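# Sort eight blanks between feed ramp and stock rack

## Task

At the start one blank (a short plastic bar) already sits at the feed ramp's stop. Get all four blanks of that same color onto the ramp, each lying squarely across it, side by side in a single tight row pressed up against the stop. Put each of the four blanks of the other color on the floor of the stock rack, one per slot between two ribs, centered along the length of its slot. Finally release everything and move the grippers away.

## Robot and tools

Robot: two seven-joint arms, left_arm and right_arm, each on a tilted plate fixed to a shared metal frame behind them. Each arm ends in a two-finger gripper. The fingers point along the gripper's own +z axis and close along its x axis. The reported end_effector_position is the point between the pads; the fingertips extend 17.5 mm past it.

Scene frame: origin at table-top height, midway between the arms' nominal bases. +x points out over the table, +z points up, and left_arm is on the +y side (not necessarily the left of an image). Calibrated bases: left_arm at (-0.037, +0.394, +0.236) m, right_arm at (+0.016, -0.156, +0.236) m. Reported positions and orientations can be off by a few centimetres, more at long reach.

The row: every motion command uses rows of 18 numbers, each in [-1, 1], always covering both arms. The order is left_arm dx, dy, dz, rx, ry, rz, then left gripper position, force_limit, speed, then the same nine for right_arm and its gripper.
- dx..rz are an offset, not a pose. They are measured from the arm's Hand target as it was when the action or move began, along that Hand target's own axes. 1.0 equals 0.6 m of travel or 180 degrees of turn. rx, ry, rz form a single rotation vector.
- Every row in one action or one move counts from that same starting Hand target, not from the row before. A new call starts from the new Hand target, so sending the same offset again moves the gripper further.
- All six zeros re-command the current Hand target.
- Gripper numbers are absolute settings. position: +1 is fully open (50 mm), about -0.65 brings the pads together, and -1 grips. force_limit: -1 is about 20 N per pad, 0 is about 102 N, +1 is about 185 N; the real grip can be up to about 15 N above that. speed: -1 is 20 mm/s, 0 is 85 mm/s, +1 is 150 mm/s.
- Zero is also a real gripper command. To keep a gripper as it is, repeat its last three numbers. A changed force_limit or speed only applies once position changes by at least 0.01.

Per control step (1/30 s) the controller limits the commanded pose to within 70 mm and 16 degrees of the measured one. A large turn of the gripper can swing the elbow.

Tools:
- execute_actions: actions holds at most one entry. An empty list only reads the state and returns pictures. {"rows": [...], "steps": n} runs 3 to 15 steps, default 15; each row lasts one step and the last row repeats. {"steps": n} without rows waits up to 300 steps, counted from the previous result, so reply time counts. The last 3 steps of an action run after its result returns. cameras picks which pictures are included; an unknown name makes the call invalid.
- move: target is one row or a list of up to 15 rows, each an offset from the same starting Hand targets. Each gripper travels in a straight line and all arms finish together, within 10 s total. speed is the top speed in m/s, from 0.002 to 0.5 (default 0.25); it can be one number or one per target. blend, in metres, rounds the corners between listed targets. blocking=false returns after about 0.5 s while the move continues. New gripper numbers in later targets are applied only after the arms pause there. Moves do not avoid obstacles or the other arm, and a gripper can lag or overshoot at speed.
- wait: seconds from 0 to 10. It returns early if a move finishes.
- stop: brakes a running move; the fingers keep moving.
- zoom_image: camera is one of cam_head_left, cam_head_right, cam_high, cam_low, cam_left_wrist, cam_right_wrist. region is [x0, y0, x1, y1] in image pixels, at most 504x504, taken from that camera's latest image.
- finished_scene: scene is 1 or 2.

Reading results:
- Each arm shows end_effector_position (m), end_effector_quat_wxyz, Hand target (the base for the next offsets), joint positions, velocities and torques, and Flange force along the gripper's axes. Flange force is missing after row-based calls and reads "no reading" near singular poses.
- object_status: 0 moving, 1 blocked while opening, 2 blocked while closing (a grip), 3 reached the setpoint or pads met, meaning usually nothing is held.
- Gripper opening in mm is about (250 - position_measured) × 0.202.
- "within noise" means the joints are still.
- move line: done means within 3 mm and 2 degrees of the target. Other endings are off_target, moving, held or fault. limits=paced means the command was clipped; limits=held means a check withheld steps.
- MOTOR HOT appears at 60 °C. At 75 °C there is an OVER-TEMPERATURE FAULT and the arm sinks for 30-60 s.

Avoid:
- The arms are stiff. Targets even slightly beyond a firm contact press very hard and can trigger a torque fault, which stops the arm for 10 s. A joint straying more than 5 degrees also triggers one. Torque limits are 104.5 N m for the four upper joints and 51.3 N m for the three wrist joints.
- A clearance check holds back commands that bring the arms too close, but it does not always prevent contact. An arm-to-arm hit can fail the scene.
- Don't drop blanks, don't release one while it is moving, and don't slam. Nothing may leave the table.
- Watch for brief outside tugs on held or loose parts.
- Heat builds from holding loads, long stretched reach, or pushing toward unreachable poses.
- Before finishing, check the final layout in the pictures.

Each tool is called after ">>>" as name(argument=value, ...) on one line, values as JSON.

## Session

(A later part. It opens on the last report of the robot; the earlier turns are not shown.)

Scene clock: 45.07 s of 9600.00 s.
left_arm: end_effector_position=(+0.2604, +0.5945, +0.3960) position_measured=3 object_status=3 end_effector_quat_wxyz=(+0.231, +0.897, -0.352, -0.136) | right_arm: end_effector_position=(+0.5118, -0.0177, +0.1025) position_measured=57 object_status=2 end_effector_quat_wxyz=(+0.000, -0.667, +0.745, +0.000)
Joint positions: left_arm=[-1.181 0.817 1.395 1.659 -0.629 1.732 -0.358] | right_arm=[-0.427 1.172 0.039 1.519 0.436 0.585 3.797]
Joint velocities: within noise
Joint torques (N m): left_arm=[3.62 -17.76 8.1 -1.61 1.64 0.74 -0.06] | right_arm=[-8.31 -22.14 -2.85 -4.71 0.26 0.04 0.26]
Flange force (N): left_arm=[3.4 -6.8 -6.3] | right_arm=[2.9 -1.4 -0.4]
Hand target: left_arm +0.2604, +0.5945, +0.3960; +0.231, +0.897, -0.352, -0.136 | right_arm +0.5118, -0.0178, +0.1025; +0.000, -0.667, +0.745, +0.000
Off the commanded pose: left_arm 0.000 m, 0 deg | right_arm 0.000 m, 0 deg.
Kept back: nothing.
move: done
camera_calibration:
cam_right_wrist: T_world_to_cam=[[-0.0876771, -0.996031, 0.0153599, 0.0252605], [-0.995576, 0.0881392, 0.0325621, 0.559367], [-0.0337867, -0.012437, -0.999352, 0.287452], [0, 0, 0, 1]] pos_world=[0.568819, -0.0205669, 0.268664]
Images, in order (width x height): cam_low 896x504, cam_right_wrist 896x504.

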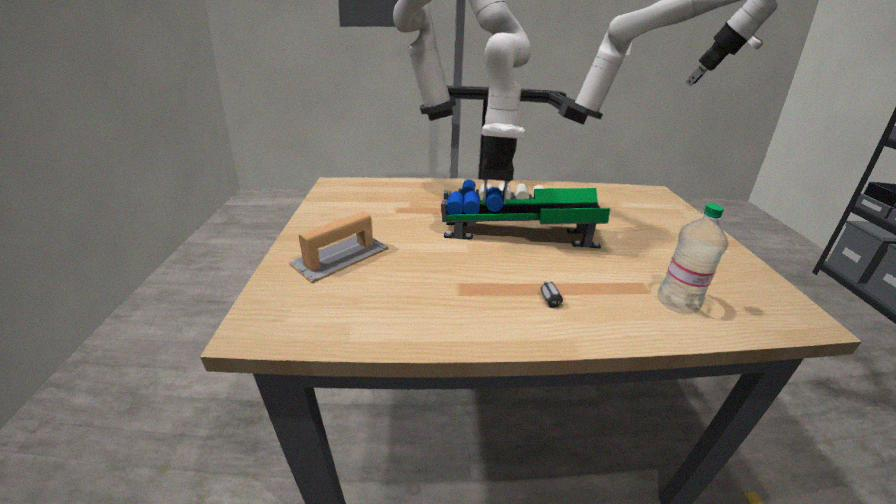

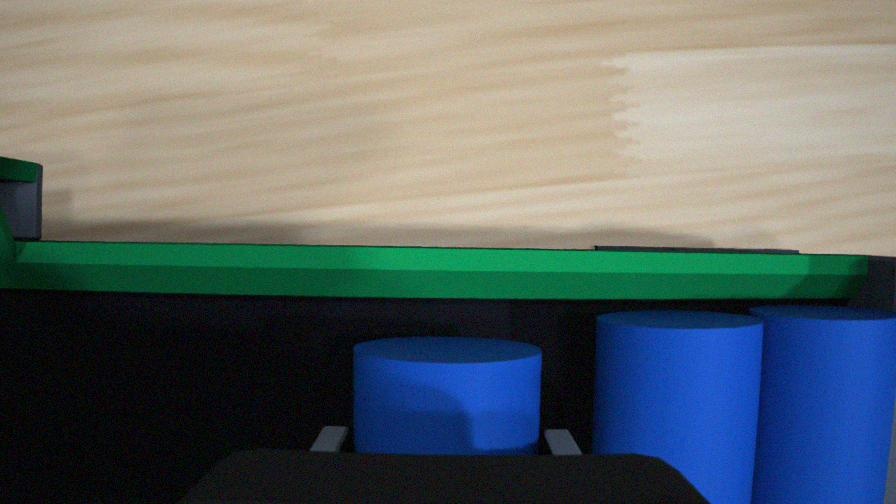

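>>> move(target=[[0,0,0,0,0,0,1,-1,0,0,-0.003,0,0,0,0,-1,-0.6,-0.5],[0,0,0,0,0,0,1,-1,0,0,-0.003,0.0025,0,0,0,-1,-0.6,-0.5]], speed=[0.03,0.02], cameras=["cam_right_wrist","cam_low"])

>>> zoom_image(camera="cam_low", region=[420, 150, 520, 250])

Scene clock: 48.23 s of 9600.00 s.
left_arm: end_effector_position=(+0.2604, +0.5945, +0.3960) position_measured=3 object_status=3 end_effector_quat_wxyz=(+0.231, +0.897, -0.352, -0.136) | right_arm: end_effector_position=(+0.5136, -0.0179, +0.1010) position_measured=57 object_status=2 end_effector_quat_wxyz=(+0.000, -0.667, +0.745, +0.000)
Joint positions: left_arm=[-1.181 0.817 1.395 1.659 -0.629 1.732 -0.358] | right_arm=[-0.424 1.177 0.038 1.512 0.436 0.587 3.8]
Joint velocities: within noise
Joint torques (N m): left_arm=[3.63 -17.8 8.06 -1.48 1.58 0.75 -0.05] | right_arm=[-8.35 -22.18 -2.85 -4.69 0.27 0.12 0.27]
Flange force (N): left_arm=[3.4 -7.0 -6.6] | right_arm=[3.0 -1.2 -0.3]
Hand target: left_arm +0.2604, +0.5945, +0.3960; +0.231, +0.897, -0.352, -0.136 | right_arm +0.5136, -0.0179, +0.1010; +0.000, -0.667, +0.745, +0.000
Off the commanded pose: left_arm 0.000 m, 0 deg | right_arm 0.000 m, 0 deg.
Kept back: nothing.
move: done
camera_calibration:
cam_right_wrist: T_world_to_cam=[[-0.0876816, -0.99603, 0.0153571, 0.0252462], [-0.995575, 0.0881438, 0.0325767, 0.561205], [-0.033801, -0.0124328, -0.999351, 0.285998], [0, 0, 0, 1]] pos_world=[0.570602, -0.0207651, 0.267143]
Images, in order (width x height): cam_low 896x504, cam_right_wrist 896x504.

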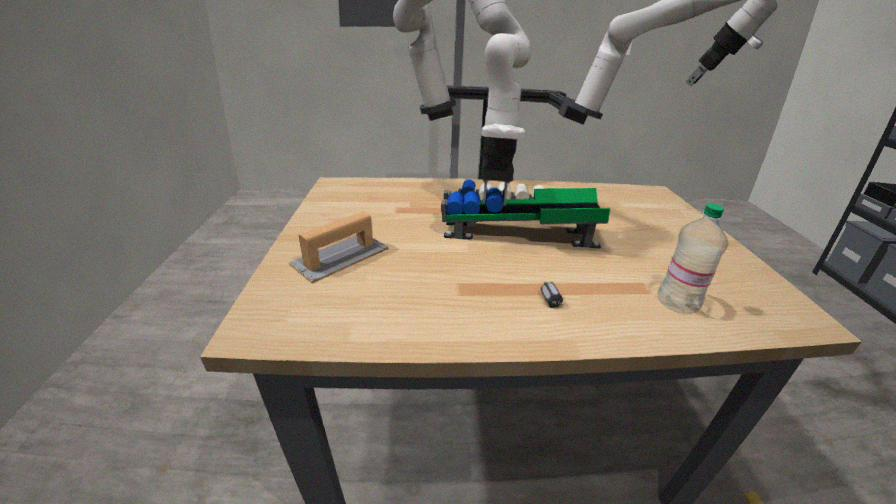

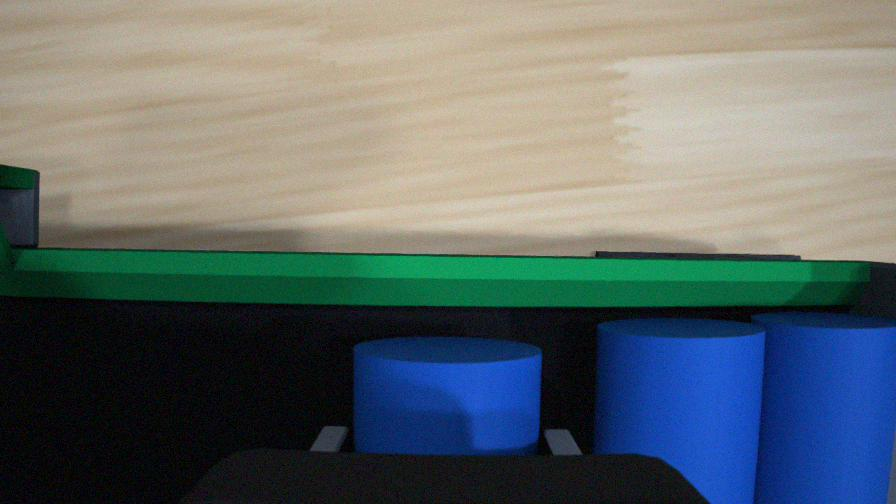

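Scaled by 5.040 from the camera's 896x504 image, which has a finer 1280x720 frame.

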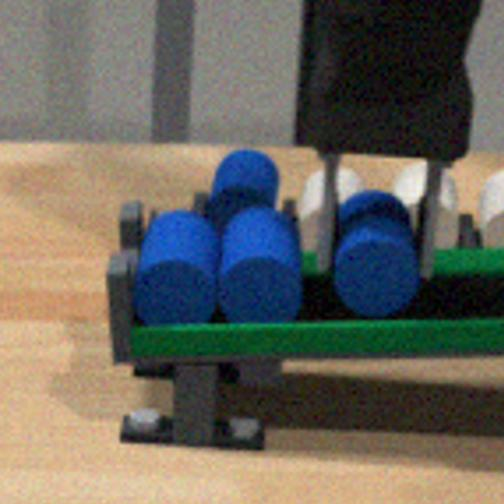

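>>> move(target=[0,0,0,0,0,0,1,-1,0,0,0,0.0035,0,0,0,-1,-0.6,-0.5], speed=0.02, cameras=["cam_low"])

>>> zoom_image(camera="cam_low", region=[420, 150, 520, 250])

Scene clock: 49.17 s of 9600.00 s.
left_arm: end_effector_position=(+0.2604, +0.5945, +0.3960) position_measured=3 object_status=3 end_effector_quat_wxyz=(+0.231, +0.897, -0.352, -0.136) | right_arm: end_effector_position=(+0.5136, -0.0179, +0.0989) position_measured=57 object_status=2 end_effector_quat_wxyz=(+0.000, -0.667, +0.745, +0.000)
Joint positions: left_arm=[-1.181 0.817 1.395 1.659 -0.629 1.732 -0.358] | right_arm=[-0.423 1.181 0.039 1.511 0.436 0.584 3.799]
Joint velocities: within noise
Joint torques (N m): left_arm=[3.56 -17.81 8.09 -1.58 1.59 0.72 -0.07] | right_arm=[-8.34 -19.41 -3.46 -3.23 -0.07 0.29 0.23]
Flange force (N): left_arm=[3.6 -6.9 -6.4] | right_arm=[3.7 -3.2 -4.5]
Hand target: left_arm +0.2604, +0.5945, +0.3960; +0.231, +0.897, -0.352, -0.136 | right_arm +0.5136, -0.0179, +0.0989; +0.000, -0.667, +0.745, +0.000
Off the commanded pose: left_arm 0.000 m, 0 deg | right_arm 0.000 m, 0 deg.
Kept back: nothing.
move: done
Images, in order (width x height): cam_low 896x504.

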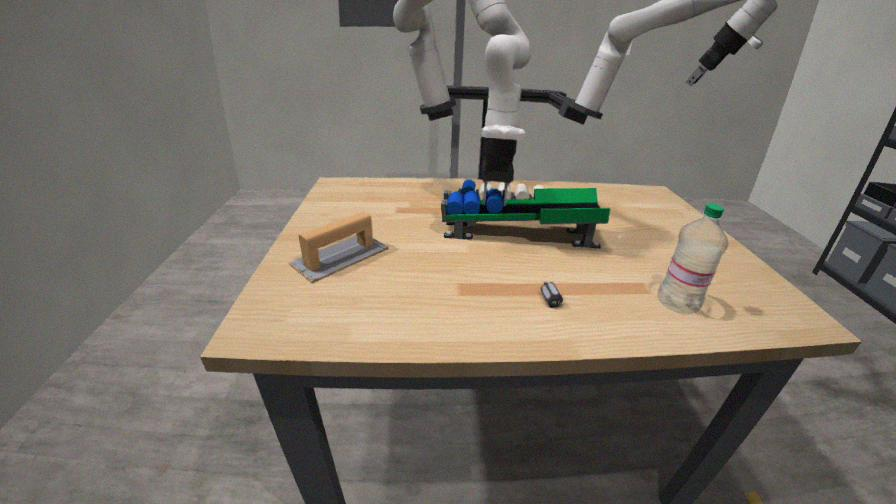

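Scaled by 5.040 from the camera's 896x504 image, which has a finer 1280x720 frame.

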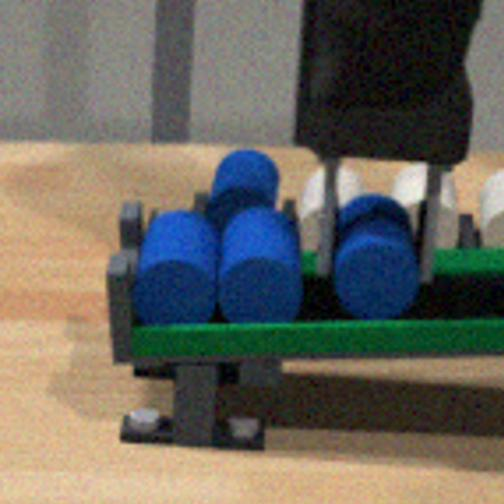

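>>> move(target=[[0,0,0,0,0,0,1,-1,0,0,0,-0.0005,0,0,0,0.77,-0.6,-1],[0,0,0,0,0,0,1,-1,0,0,0,-0.035,0,0,0,0.77,-0.6,-1],[0,0,0,0,0,0,1,-1,0,0,0,-0.1185,0,0,0,0.77,-0.6,-1]], speed=[0.03,0.06,0.15], cameras=["cam_right_wrist","cam_low"])

>>> zoom_image(camera="cam_low", region=[420, 150, 520, 250])

Scene clock: 60.33 s of 9600.00 s.
left_arm: end_effector_position=(+0.2604, +0.5945, +0.3960) position_measured=3 object_status=3 end_effector_quat_wxyz=(+0.231, +0.897, -0.352, -0.136) | right_arm: end_effector_position=(+0.5135, -0.0180, +0.1699) position_measured=37 object_status=3 end_effector_quat_wxyz=(+0.000, -0.667, +0.745, +0.000)
Joint positions: left_arm=[-1.181 0.817 1.395 1.659 -0.629 1.732 -0.358] | right_arm=[-0.442 1.045 0.011 1.534 0.408 0.703 3.82]
Joint velocities: within noise
Joint torques (N m): left_arm=[3.58 -17.82 8.11 -1.56 1.61 0.73 -0.05] | right_arm=[-8.05 -21.2 -2.98 -5.39 0.32 -0.02 0.32]
Flange force (N): left_arm=[3.6 -7.1 -6.5] | right_arm=[2.6 -1.5 -1.4]
Hand target: left_arm +0.2604, +0.5945, +0.3960; +0.231, +0.897, -0.352, -0.136 | right_arm +0.5136, -0.0180, +0.1700; +0.000, -0.667, +0.745, +0.000
Off the commanded pose: left_arm 0.000 m, 0 deg | right_arm 0.000 m, 0 deg.
Kept back: nothing.
move: done
camera_calibration:
cam_right_wrist: T_world_to_cam=[[-0.0876873, -0.99603, 0.0153613, 0.0241413], [-0.995572, 0.0881504, 0.0326376, 0.558896], [-0.0338621, -0.0124314, -0.999349, 0.354864], [0, 0, 0, 1]] pos_world=[0.570555, -0.0208101, 0.336021]
Images, in order (width x height): cam_low 896x504, cam_right_wrist 896x504.

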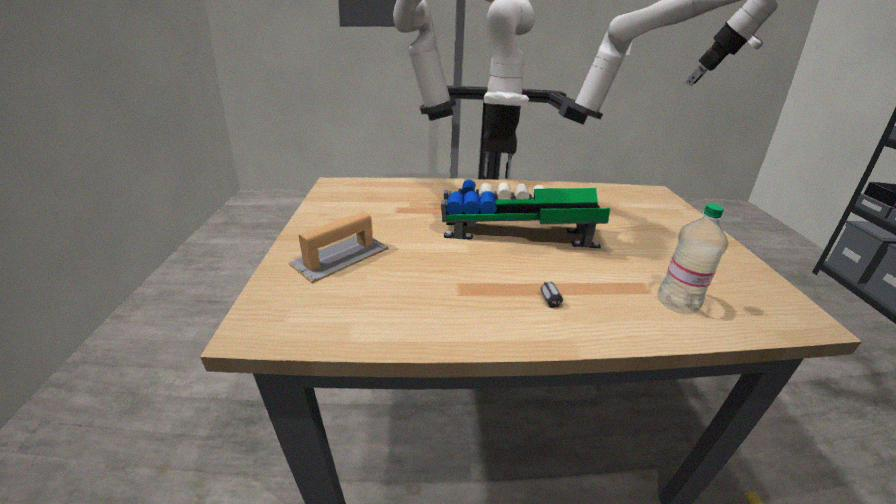

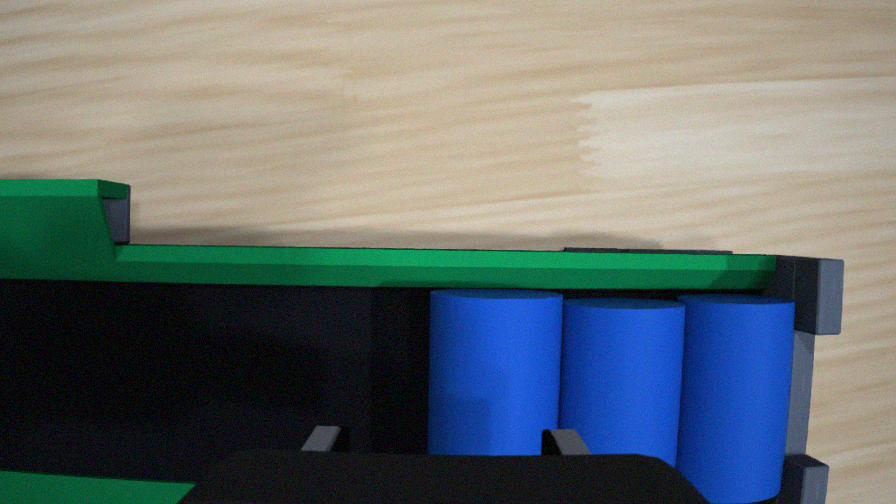

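Scaled by 5.040 from the camera's 896x504 image, which has a finer 1280x720 frame.

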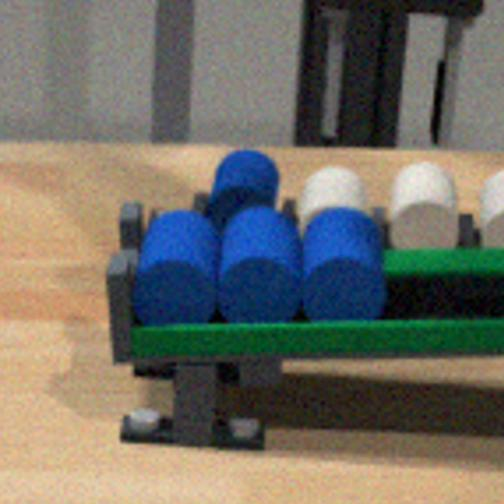

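>>> move(target=[[0,0,0,0,0,0,1,-1,0,0.1119,0.3613,0,0,0,0.0118,0.80,-0.6,-1],[0,0,0,0,0,0,1,-1,0,0.1119,0.3613,0.1233,0,0,0.0118,0.80,-0.6,-1]], blend=[0.02,0], speed=[0.25,0.2], cameras=["cam_right_wrist"])

Scene clock: 62.93 s of 9600.00 s.
left_arm: end_effector_position=(+0.2604, +0.5945, +0.3960) position_measured=3 object_status=3 end_effector_quat_wxyz=(+0.231, +0.897, -0.352, -0.136) | right_arm: end_effector_position=(+0.2907, -0.0608, +0.0960) position_measured=32 object_status=3 end_effector_quat_wxyz=(+0.000, -0.653, +0.757, +0.000)
Joint positions: left_arm=[-1.181 0.817 1.395 1.659 -0.629 1.732 -0.358] | right_arm=[-0.822 1.167 0.328 2.27 0.485 -0.132 3.409]
Joint velocities: within noise
Joint torques (N m): left_arm=[3.55 -17.82 8.05 -1.63 1.6 0.74 -0.07] | right_arm=[-5.75 -14.65 -0.1 1.19 0.2 0.1 0.23]
Flange force (N): left_arm=[3.5 -6.8 -6.3] | right_arm=[2.7 -4.7 -3.1]
Hand target: left_arm +0.2604, +0.5945, +0.3960; +0.231, +0.897, -0.352, -0.136 | right_arm +0.2907, -0.0608, +0.0959; +0.000, -0.653, +0.757, +0.000
Off the commanded pose: left_arm 0.000 m, 0 deg | right_arm 0.000 m, 0 deg.
Kept back: nothing.
move: done; blend cut to 0 m at target 1
camera_calibration:
cam_right_wrist: T_world_to_cam=[[-0.124566, -0.992093, 0.0153412, -0.0259793], [-0.991617, 0.125011, 0.0326688, 0.344371], [-0.0343283, -0.0111432, -0.999348, 0.273162], [0, 0, 0, 1]] pos_world=[0.347625, -0.0657802, 0.262133]
Images, in order (width x height): cam_right_wrist 896x504.

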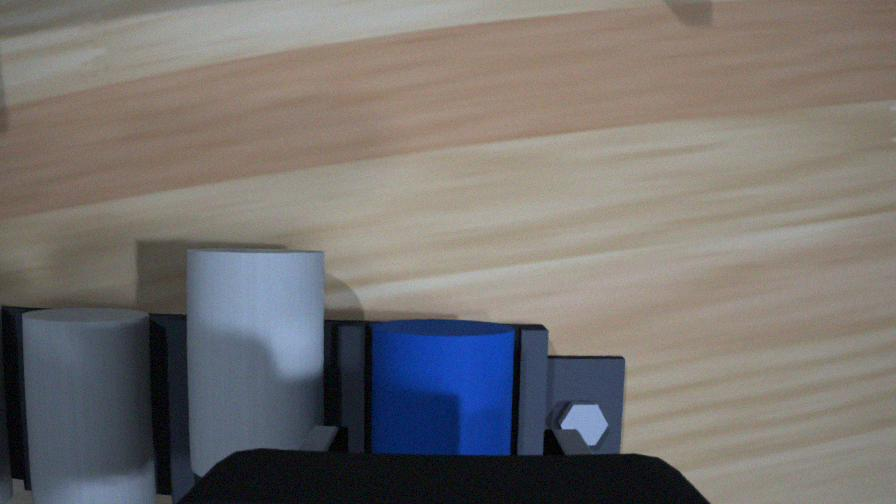

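>>> move(target=[[0,0,0,0,0,0,1,-1,0,0,0.0013,0.0933,0,0,0,0.80,-0.6,-1],[0,0,0,0,0,0,1,-1,0,0,0.0013,0.0933,0,0,0,-1,-0.6,-0.5],[0,0,0,0,0,0,1,-1,0,0,0.0013,-0.1233,0,0,0,-1,-0.6,-0.5]], speed=[0.1,0.1,0.15], cameras=["cam_right_wrist"])

Scene clock: 66.63 s of 9600.00 s.
left_arm: end_effector_position=(+0.2604, +0.5945, +0.3960) position_measured=3 object_status=3 end_effector_quat_wxyz=(+0.231, +0.897, -0.352, -0.136) | right_arm: end_effector_position=(+0.2899, -0.0608, +0.1698) position_measured=57 object_status=2 end_effector_quat_wxyz=(+0.000, -0.653, +0.757, +0.000)
Joint positions: left_arm=[-1.181 0.817 1.395 1.659 -0.629 1.732 -0.358] | right_arm=[-0.809 0.916 0.246 2.303 0.503 0.1 3.405]
Joint velocities: left_arm=[within noise] | right_arm=[0.003 -0.004 -0.005 -0.002 -0.001 0.007 0.001]
Joint torques (N m): left_arm=[3.6 -17.8 8.1 -1.57 1.59 0.74 -0.03] | right_arm=[-5.56 -13.78 -0.91 -0.44 0.27 0.28 0.15]
Flange force (N): left_arm=[3.4 -6.9 -6.4] | right_arm=[2.6 -4.4 -1.1]
Hand target: left_arm +0.2604, +0.5945, +0.3960; +0.231, +0.897, -0.352, -0.136 | right_arm +0.2899, -0.0608, +0.1699; +0.000, -0.653, +0.757, +0.000
Off the commanded pose: left_arm 0.000 m, 0 deg | right_arm 0.000 m, 0 deg.
Kept back: nothing.
move: done
camera_calibration:
cam_right_wrist: T_world_to_cam=[[-0.124523, -0.992098, 0.0153551, -0.0271885], [-0.991628, 0.124967, 0.0325155, 0.341173], [-0.0341774, -0.0111776, -0.999353, 0.346852], [0, 0, 0, 1]] pos_world=[0.346786, -0.0657321, 0.335951]
Images, in order (width x height): cam_right_wrist 896x504.

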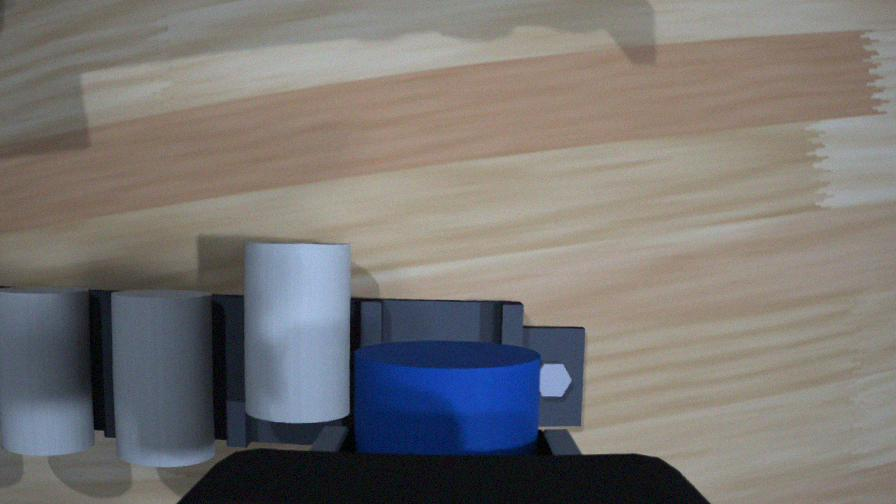

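>>> move(target=[0,0,0,0,0,0,1,-1,0,-0.1897,-0.355,0,0,0,-0.0118,-1,-0.6,-0.5], cameras=["cam_right_wrist","cam_low"])

>>> zoom_image(camera="cam_low", region=[420, 150, 540, 250])

Scene clock: 68.43 s of 9600.00 s.
left_arm: end_effector_position=(+0.2604, +0.5945, +0.3960) position_measured=3 object_status=3 end_effector_quat_wxyz=(+0.231, +0.897, -0.352, -0.136) | right_arm: end_effector_position=(+0.5173, +0.0205, +0.1700) position_measured=57 object_status=2 end_effector_quat_wxyz=(+0.000, -0.667, +0.745, +0.000)
Joint positions: left_arm=[-1.181 0.817 1.395 1.659 -0.629 1.732 -0.358] | right_arm=[-0.486 1.09 -0.013 1.45 0.406 0.756 3.777]
Joint velocities: left_arm=[within noise] | right_arm=[0.001 0.003 -0.002 -0.007 -0.003 0.008 0.004]
Joint torques (N m): left_arm=[3.59 -17.75 8.04 -1.62 1.59 0.72 -0.08] | right_arm=[-8.55 -22.38 -3.47 -5.87 0.35 -0.08 0.25]
Flange force (N): left_arm=[3.4 -6.6 -6.4] | right_arm=[2.9 -2.1 -0.6]
Hand target: left_arm +0.2604, +0.5945, +0.3960; +0.231, +0.897, -0.352, -0.136 | right_arm +0.5173, +0.0205, +0.1700; +0.000, -0.667, +0.745, +0.000
Off the commanded pose: left_arm 0.000 m, 0 deg | right_arm 0.000 m, 0 deg.
Kept back: nothing.
move: done
camera_calibration:
cam_right_wrist: T_world_to_cam=[[-0.0877126, -0.996029, 0.015248, 0.0628677], [-0.99558, 0.0881685, 0.0323676, 0.559283], [-0.0335834, -0.0123416, -0.99936, 0.355478], [0, 0, 0, 1]] pos_world=[0.574263, 0.0176941, 0.336189]
Images, in order (width x height): cam_low 896x504, cam_right_wrist 896x504.

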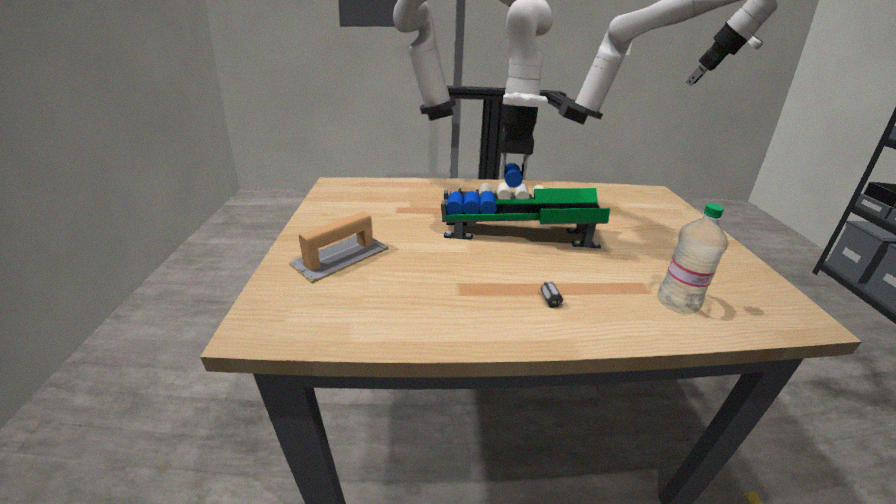

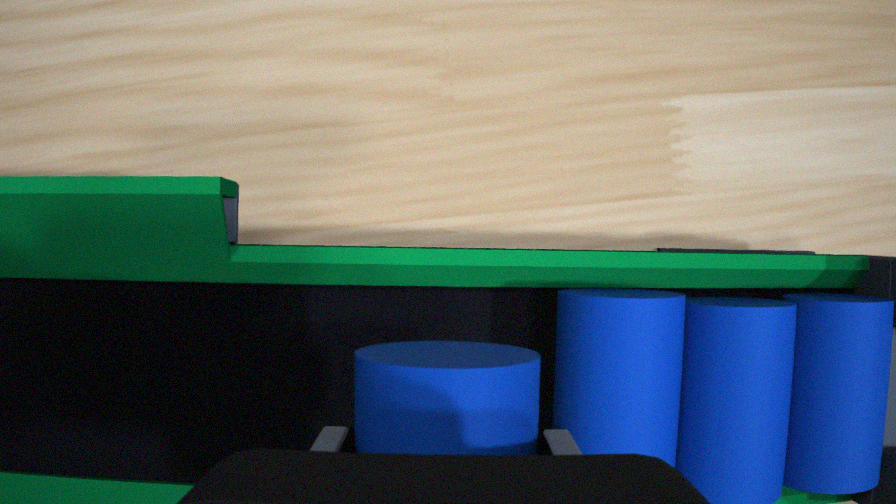

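Scaled by 4.200 from the camera's 896x504 image, which has a finer 1280x720 frame.

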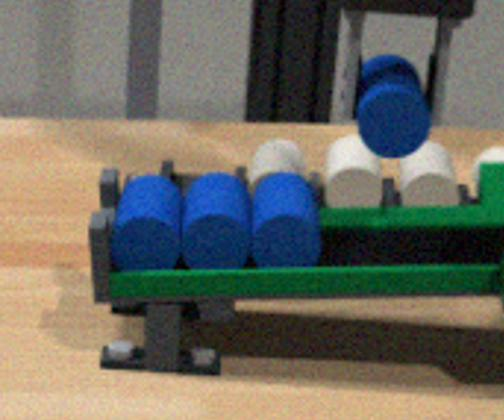

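>>> move(target=[[0,0,0,0,0,0,1,-1,0,0,0,0.1033,0,0,0,-1,-0.6,-0.5],[0,0,0,0,0,0,1,-1,0,0,0,0.1098,0,0,0,-1,-0.6,-0.5]], speed=[0.1,0.02], cameras=["cam_right_wrist"])

Scene clock: 70.37 s of 9600.00 s.
left_arm: end_effector_position=(+0.2604, +0.5945, +0.3960) position_measured=3 object_status=3 end_effector_quat_wxyz=(+0.231, +0.897, -0.352, -0.136) | right_arm: end_effector_position=(+0.5174, +0.0206, +0.1042) position_measured=57 object_status=2 end_effector_quat_wxyz=(+0.000, -0.667, +0.745, +0.000)
Joint positions: left_arm=[-1.181 0.817 1.395 1.659 -0.629 1.732 -0.358] | right_arm=[-0.468 1.212 0.011 1.429 0.431 0.651 3.76]
Joint velocities: within noise
Joint torques (N m): left_arm=[3.62 -17.76 8.11 -1.56 1.57 0.76 -0.09] | right_arm=[-8.58 -11.89 -5.2 0.38 -1.21 0.8 0.2]
Flange force (N): left_arm=[3.5 -6.8 -6.4] | right_arm=[5.4 -8.4 -16.1]
Hand target: left_arm +0.2604, +0.5945, +0.3960; +0.231, +0.897, -0.352, -0.136 | right_arm +0.5174, +0.0206, +0.1041; +0.000, -0.667, +0.745, +0.000
Off the commanded pose: left_arm 0.000 m, 0 deg | right_arm 0.000 m, 0 deg.
Kept back: nothing.
move: done
camera_calibration:
cam_right_wrist: T_world_to_cam=[[-0.0877407, -0.996025, 0.0153364, 0.0639478], [-0.995574, 0.0882008, 0.03246, 0.561541], [-0.0336836, -0.0124204, -0.999355, 0.289769], [0, 0, 0, 1]] pos_world=[0.574427, 0.0177643, 0.270374]
Images, in order (width x height): cam_right_wrist 896x504.

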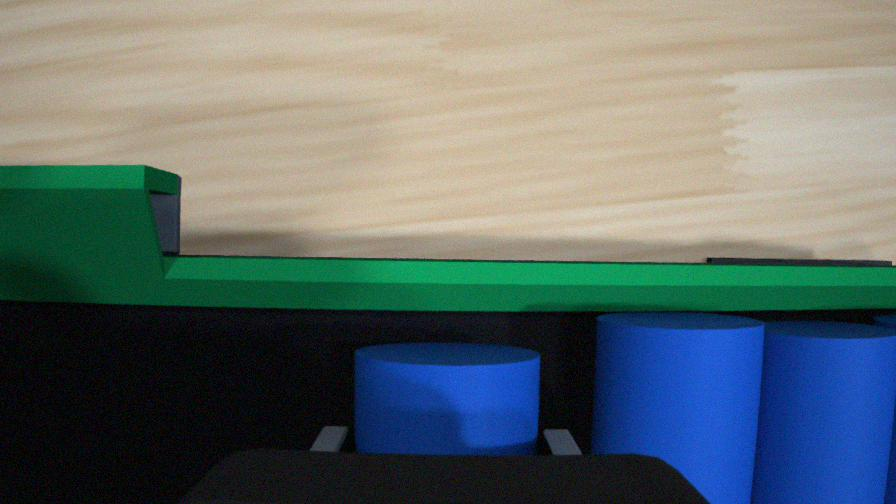

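>>> move(target=[[0,0,0,0,0,0,1,-1,0,0,0,-0.0012,0,0,0,-1,-0.6,-0.5],[0,0,0,0,0,0,1,-1,0,0,0,-0.0012,0,0,0,0.77,-0.6,-1],[0,0,0,0,0,0,1,-1,0,0,0,-0.035,0,0,0,0.77,-0.6,-1],[0,0,0,0,0,0,1,-1,0,0,0,-0.11,0,0,0,0.77,-0.6,-1]], speed=[0.02,0.03,0.06,0.15], cameras=["cam_right_wrist","cam_low"])

>>> zoom_image(camera="cam_low", region=[420, 150, 540, 250])

Scene clock: 73.60 s of 9600.00 s.
left_arm: end_effector_position=(+0.2604, +0.5945, +0.3960) position_measured=3 object_status=3 end_effector_quat_wxyz=(+0.231, +0.897, -0.352, -0.136) | right_arm: end_effector_position=(+0.5173, +0.0205, +0.1700) position_measured=37 object_status=3 end_effector_quat_wxyz=(+0.000, -0.667, +0.745, +0.000)
Joint positions: left_arm=[-1.181 0.817 1.395 1.659 -0.629 1.732 -0.358] | right_arm=[-0.486 1.091 -0.013 1.449 0.405 0.757 3.777]
Joint velocities: within noise
Joint torques (N m): left_arm=[3.55 -17.8 8.03 -1.65 1.58 0.74 -0.02] | right_arm=[-8.15 -22.11 -3.08 -5.78 0.31 0.18 0.22]
Flange force (N): left_arm=[3.4 -6.7 -6.3] | right_arm=[2.8 -1.2 -0.8]
Hand target: left_arm +0.2604, +0.5945, +0.3960; +0.231, +0.897, -0.352, -0.136 | right_arm +0.5173, +0.0206, +0.1701; +0.000, -0.667, +0.745, +0.000
Off the commanded pose: left_arm 0.000 m, 0 deg | right_arm 0.000 m, 0 deg.
Kept back: nothing.
move: done
camera_calibration:
cam_right_wrist: T_world_to_cam=[[-0.0877058, -0.996028, 0.0153912, 0.0628555], [-0.995571, 0.0881698, 0.0326227, 0.559273], [-0.0338501, -0.0124618, -0.999349, 0.355618], [0, 0, 0, 1]] pos_world=[0.574347, 0.0177265, 0.336175]
Images, in order (width x height): cam_low 896x504, cam_right_wrist 896x504.

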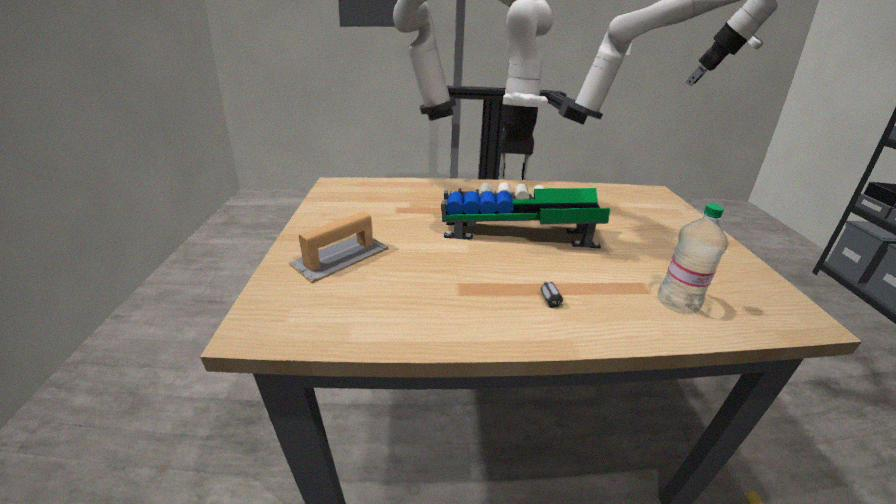

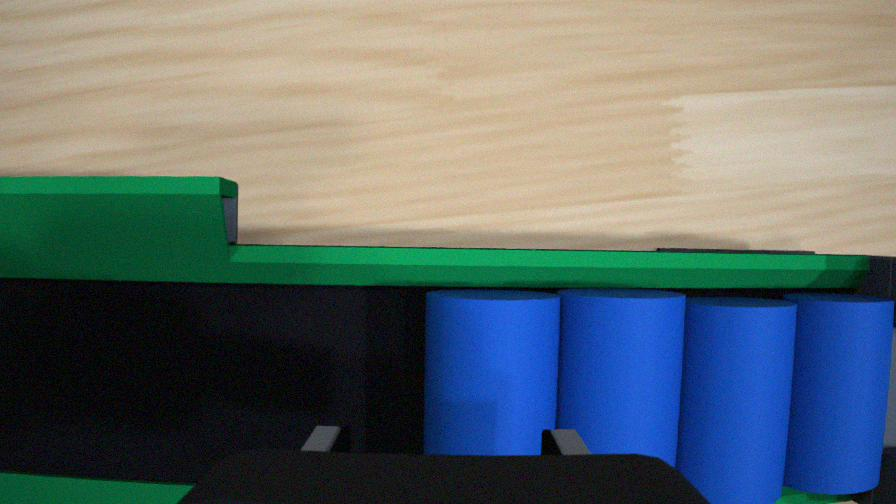

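Scaled by 4.200 from the camera's 896x504 image, which has a finer 1280x720 frame.

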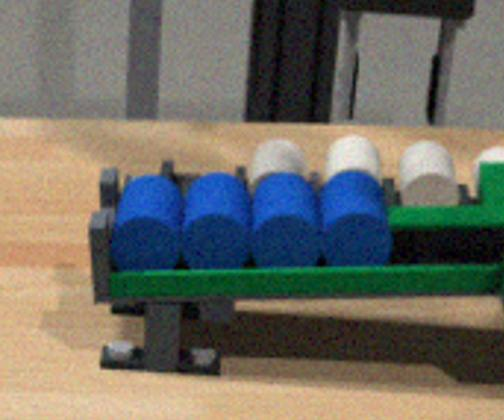

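>>> move(target=[[0,0,0,0,0,0,1,-1,0,0.0887,0.3222,0,0,0,0.0118,0.80,-0.6,-1],[0,0,0,0,0,0,1,-1,0,0.0887,0.3222,0.1235,0,0,0.0118,0.80,-0.6,-1]], speed=[0.25,0.2], cameras=["cam_right_wrist"])

Scene clock: 76.10 s of 9600.00 s.
left_arm: end_effector_position=(+0.2604, +0.5945, +0.3960) position_measured=3 object_status=3 end_effector_quat_wxyz=(+0.231, +0.897, -0.352, -0.136) | right_arm: end_effector_position=(+0.3194, -0.0110, +0.0960) position_measured=32 object_status=3 end_effector_quat_wxyz=(+0.000, -0.653, +0.757, +0.000)
Joint positions: left_arm=[-1.181 0.817 1.395 1.659 -0.629 1.732 -0.358] | right_arm=[-0.801 1.153 0.221 2.101 0.504 0.068 3.352]
Joint velocities: within noise
Joint torques (N m): left_arm=[3.49 -17.8 8.1 -1.58 1.6 0.75 -0.06] | right_arm=[-6.23 -16.71 -1.02 -0.58 0.3 0.2 0.35]
Flange force (N): left_arm=[3.8 -7.0 -6.4] | right_arm=[3.2 -3.2 -1.2]
Hand target: left_arm +0.2604, +0.5945, +0.3960; +0.231, +0.897, -0.352, -0.136 | right_arm +0.3194, -0.0110, +0.0960; +0.000, -0.653, +0.757, +0.000
Off the commanded pose: left_arm 0.000 m, 0 deg | right_arm 0.000 m, 0 deg.
Kept back: nothing.
move: done
camera_calibration:
cam_right_wrist: T_world_to_cam=[[-0.124477, -0.992104, 0.0153637, 0.0269556], [-0.991629, 0.124923, 0.0326508, 0.366527], [-0.0343123, -0.0111709, -0.999349, 0.274726], [0, 0, 0, 1]] pos_world=[0.376241, -0.0159759, 0.262166]
Images, in order (width x height): cam_right_wrist 896x504.

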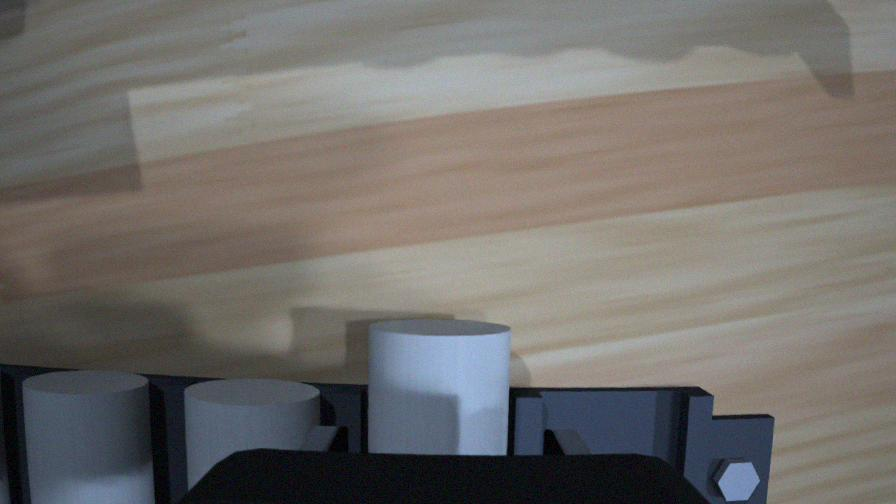

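>>> move(target=[[0,0,0,0,0,0,1,-1,0,-0.0018,0,0.0933,0,0,0,0.80,-0.6,-1],[0,0,0,0,0,0,1,-1,0,-0.0018,0,0.0933,0,0,0,-1,-0.6,-0.5],[0,0,0,0,0,0,1,-1,0,-0.0018,0,0.085,0,0,0,-1,-0.6,-0.5],[0,0,0,0,0,0,1,-1,0,-0.0018,0.0345,0.085,0,0,0,-1,-0.6,-0.5],[0,0,0,0,0,0,1,-1,0,-0.0018,0.0345,0.0927,0,0,0,-1,-0.6,-0.5]], speed=[0.1,0.1,0.06,0.08,0.04], cameras=["cam_right_wrist"])

Scene clock: 79.27 s of 9600.00 s.
left_arm: end_effector_position=(+0.2604, +0.5945, +0.3960) position_measured=3 object_status=3 end_effector_quat_wxyz=(+0.231, +0.897, -0.352, -0.136) | right_arm: end_effector_position=(+0.2991, -0.0069, +0.0404) position_measured=57 object_status=2 end_effector_quat_wxyz=(+0.000, -0.653, +0.757, +0.000)
Joint positions: left_arm=[-1.181 0.817 1.395 1.659 -0.629 1.732 -0.358] | right_arm=[-0.862 1.329 0.273 2.091 0.467 -0.097 3.319]
Joint velocities: within noise
Joint torques (N m): left_arm=[3.57 -17.76 8.05 -1.59 1.57 0.72 -0.06] | right_arm=[-6.02 -17.5 -0.37 1.01 0.28 0.12 0.23]
Flange force (N): left_arm=[3.5 -6.7 -6.5] | right_arm=[2.4 -3.9 0.2]
Hand target: left_arm +0.2604, +0.5945, +0.3960; +0.231, +0.897, -0.352, -0.136 | right_arm +0.2991, -0.0069, +0.0403; +0.000, -0.653, +0.757, +0.000
Off the commanded pose: left_arm 0.000 m, 0 deg | right_arm 0.000 m, 0 deg.
Kept back: nothing.
move: done
camera_calibration:
cam_right_wrist: T_world_to_cam=[[-0.124532, -0.992097, 0.0153461, 0.0294282], [-0.991622, 0.124978, 0.032651, 0.347721], [-0.0343108, -0.0111514, -0.999349, 0.21849], [0, 0, 0, 1]] pos_world=[0.35597, -0.0118254, 0.206543]
Images, in order (width x height): cam_right_wrist 896x504.

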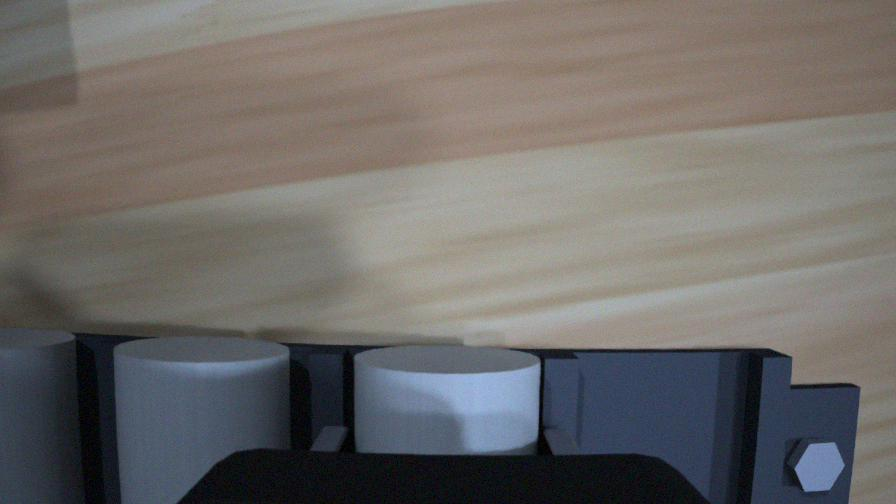

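>>> zoom_image(camera="cam_right_wrist", region=[80, 300, 580, 504])

Scaled by 1.008 from the camera's 896x504 image, which has a finer 1280x720 frame.

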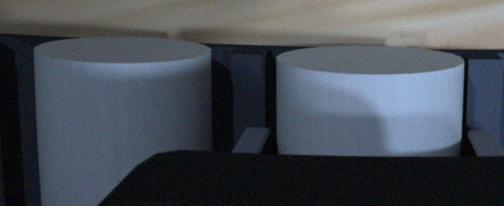

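>>> move(target=[[0,0,0,0,0,0,1,-1,0,0,0,0,0,0,0,0.77,-0.6,-1],[0,0,0,0,0,0,1,-1,0,0,0,-0.035,0,0,0,0.77,-0.6,-1],[0,0,0,0,0,0,1,-1,0,0,0,-0.2,0,0,0,0.77,-0.6,-1]], speed=[0.06,0.06,0.15], cameras=["cam_right_wrist"])

Scene clock: 82.00 s of 9600.00 s.
left_arm: end_effector_position=(+0.2604, +0.5945, +0.3960) position_measured=3 object_status=3 end_effector_quat_wxyz=(+0.231, +0.897, -0.352, -0.136) | right_arm: end_effector_position=(+0.2990, -0.0070, +0.1602) position_measured=37 object_status=3 end_effector_quat_wxyz=(+0.000, -0.653, +0.757, +0.000)
Joint positions: left_arm=[-1.181 0.817 1.395 1.659 -0.629 1.732 -0.358] | right_arm=[-0.846 0.974 0.168 2.172 0.471 0.196 3.341]
Joint velocities: left_arm=[within noise] | right_arm=[0.002 -0.005 -0.004 -0.002 0.001 0.007 -0.001]
Joint torques (N m): left_arm=[3.59 -17.81 8.12 -1.58 1.56 0.74 -0.08] | right_arm=[-5.75 -15.63 -1.48 -1.39 0.32 0.11 0.23]
Flange force (N): left_arm=[3.6 -6.8 -6.4] | right_arm=[2.1 -3.9 -0.7]
Hand target: left_arm +0.2604, +0.5945, +0.3960; +0.231, +0.897, -0.352, -0.136 | right_arm +0.2990, -0.0070, +0.1603; +0.000, -0.653, +0.757, +0.000
Off the commanded pose: left_arm 0.000 m, 0 deg | right_arm 0.000 m, 0 deg.
Kept back: nothing.
move: done
camera_calibration:
cam_right_wrist: T_world_to_cam=[[-0.124511, -0.9921, 0.0153348, 0.0274799], [-0.991628, 0.124955, 0.0325585, 0.343762], [-0.0342174, -0.0111526, -0.999352, 0.338189], [0, 0, 0, 1]] pos_world=[0.355877, -0.0119202, 0.326356]
Images, in order (width x height): cam_right_wrist 896x504.

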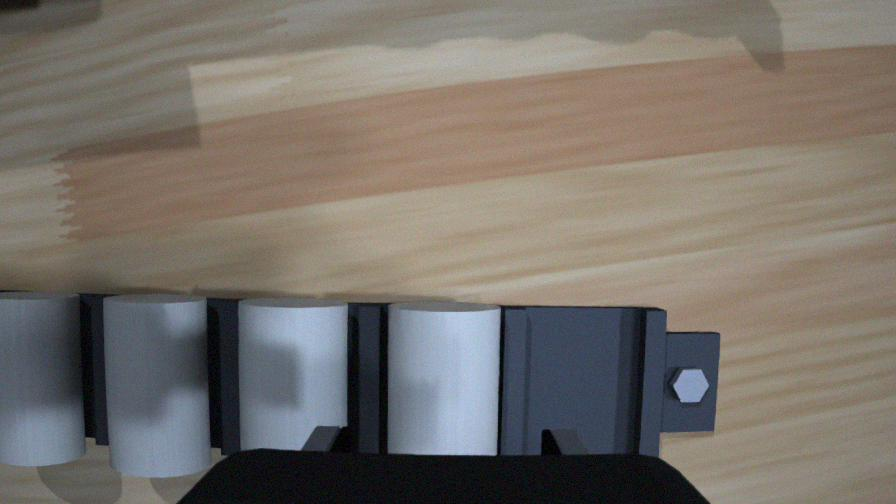

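>>> move(target=[0,0,0,0,0,0,1,-1,0,-0.1768,0.0801,-0.03,0,0,0,0.77,-0.6,-1], speed=0.2, cameras=["cam_right_wrist"])

>>> zoom_image(camera="cam_right_wrist", region=[200, 180, 704, 460])

Scene clock: 83.30 s of 9600.00 s.
left_arm: end_effector_position=(+0.2604, +0.5945, +0.3960) position_measured=3 object_status=3 end_effector_quat_wxyz=(+0.231, +0.897, -0.352, -0.136) | right_arm: end_effector_position=(+0.2671, +0.1049, +0.1784) position_measured=37 object_status=3 end_effector_quat_wxyz=(+0.000, -0.653, +0.757, +0.000)
Joint positions: left_arm=[-1.181 0.817 1.395 1.659 -0.629 1.732 -0.358] | right_arm=[-1.017 1.017 0.053 1.967 0.345 0.403 3.233]
Joint velocities: within noise
Joint torques (N m): left_arm=[3.57 -17.8 8.08 -1.58 1.57 0.74 -0.07] | right_arm=[-5.22 -17.62 -1.76 -2.94 0.2 -0.05 0.31]
Flange force (N): left_arm=[3.6 -6.8 -6.4] | right_arm=[-0.2 -3.8 -1.5]
Hand target: left_arm +0.2604, +0.5945, +0.3960; +0.231, +0.897, -0.352, -0.136 | right_arm +0.2670, +0.1050, +0.1784; +0.000, -0.653, +0.757, +0.000
Off the commanded pose: left_arm 0.000 m, 0 deg | right_arm 0.000 m, 0 deg.
Kept back: nothing.
move: done
camera_calibration:
cam_right_wrist: T_world_to_cam=[[-0.124591, -0.99209, 0.0153341, 0.134234], [-0.991616, 0.125036, 0.0326243, 0.297479], [-0.0342835, -0.0111409, -0.99935, 0.356515], [0, 0, 0, 1]] pos_world=[0.323931, 0.0999489, 0.34452]
Images, in order (width x height): cam_right_wrist 896x504.

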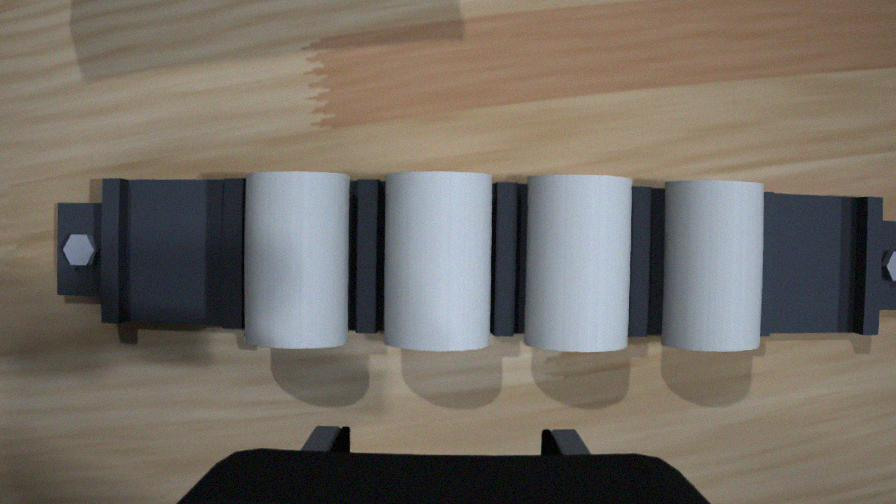

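Scaled by 1.000.

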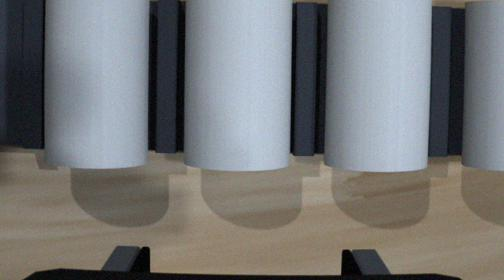

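>>> move(target=[0,0,0,0,0,0,1,-1,0,0,0,-0.22,0,0,0,0.77,-0.6,-1], speed=0.25, cameras=["cam_low","cam_high"])

>>> zoom_image(camera="cam_low", region=[420, 150, 620, 260])

>>> zoom_image(camera="cam_high", region=[300, 80, 600, 300])

Scene clock: 84.57 s of 9600.00 s.
left_arm: end_effector_position=(+0.2604, +0.5945, +0.3960) position_measured=3 object_status=3 end_effector_quat_wxyz=(+0.231, +0.897, -0.352, -0.136) | right_arm: end_effector_position=(+0.2670, +0.1049, +0.3103) position_measured=37 object_status=3 end_effector_quat_wxyz=(+0.000, -0.653, +0.757, +0.000)
Joint positions: left_arm=[-1.181 0.817 1.395 1.659 -0.629 1.732 -0.358] | right_arm=[-1.02 0.734 -0.019 1.894 0.261 0.763 3.303]
Joint velocities: within noise
Joint torques (N m): left_arm=[3.62 -17.76 8.1 -1.57 1.6 0.73 -0.08] | right_arm=[-5.17 -15.46 -2.36 -6.05 0.24 0.18 0.27]
Flange force (N): left_arm=[3.4 -6.8 -6.4] | right_arm=[2.0 -3.1 -1.5]
Hand target: left_arm +0.2604, +0.5945, +0.3960; +0.231, +0.897, -0.352, -0.136 | right_arm +0.2670, +0.1049, +0.3104; +0.000, -0.653, +0.757, +0.000
Off the commanded pose: left_arm 0.000 m, 0 deg | right_arm 0.000 m, 0 deg.
Kept back: nothing.
move: done
Images, in order (width x height): cam_high 896x504, cam_low 896x504.

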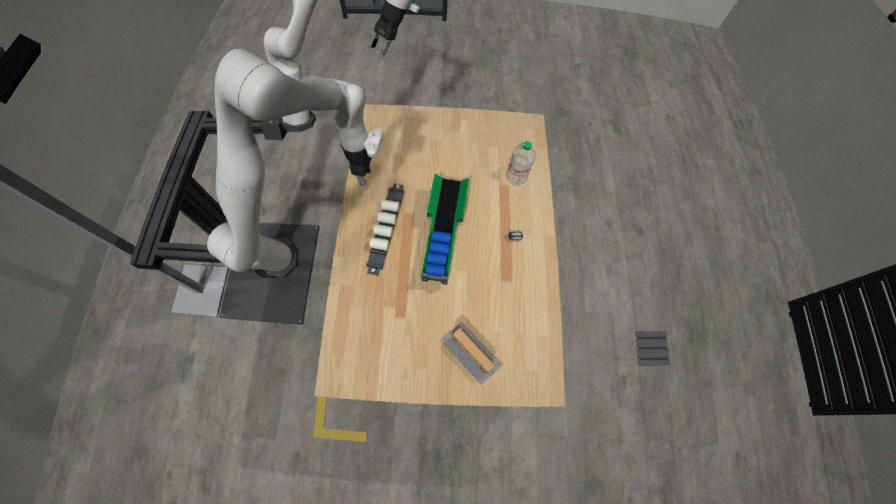

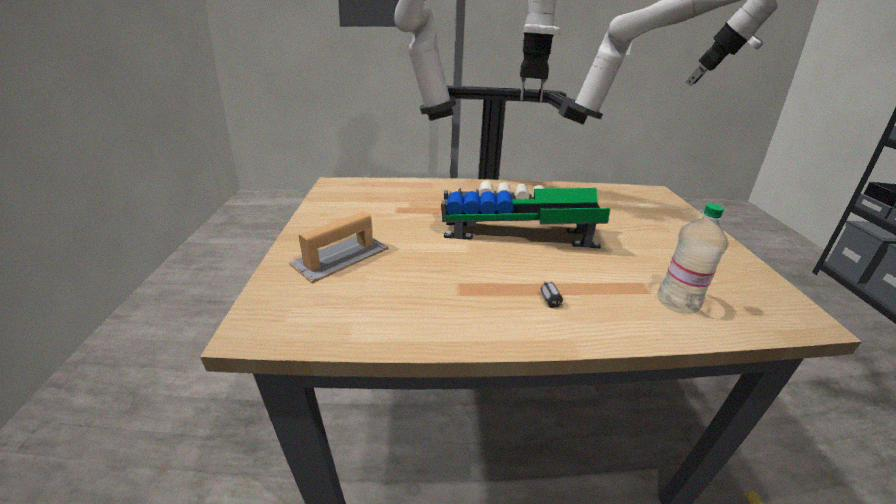

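Scaled by 2.520 from the camera's 896x504 image, which has a finer 1280x720 frame.

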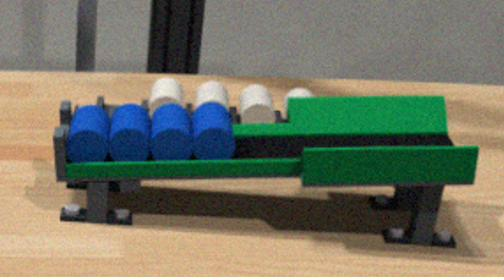

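Scaled by 1.680 from the camera's 896x504 image, which has a finer 1280x720 frame.

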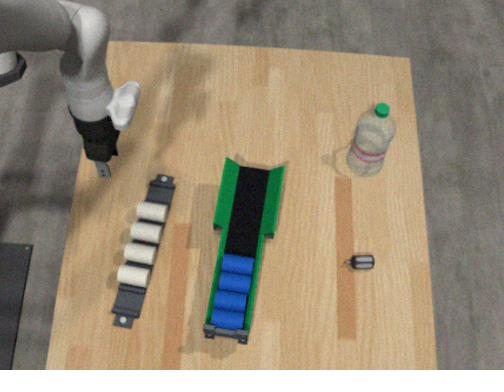

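All good.

>>> finished_scene(scene=2)

The scene is finished: the task was done.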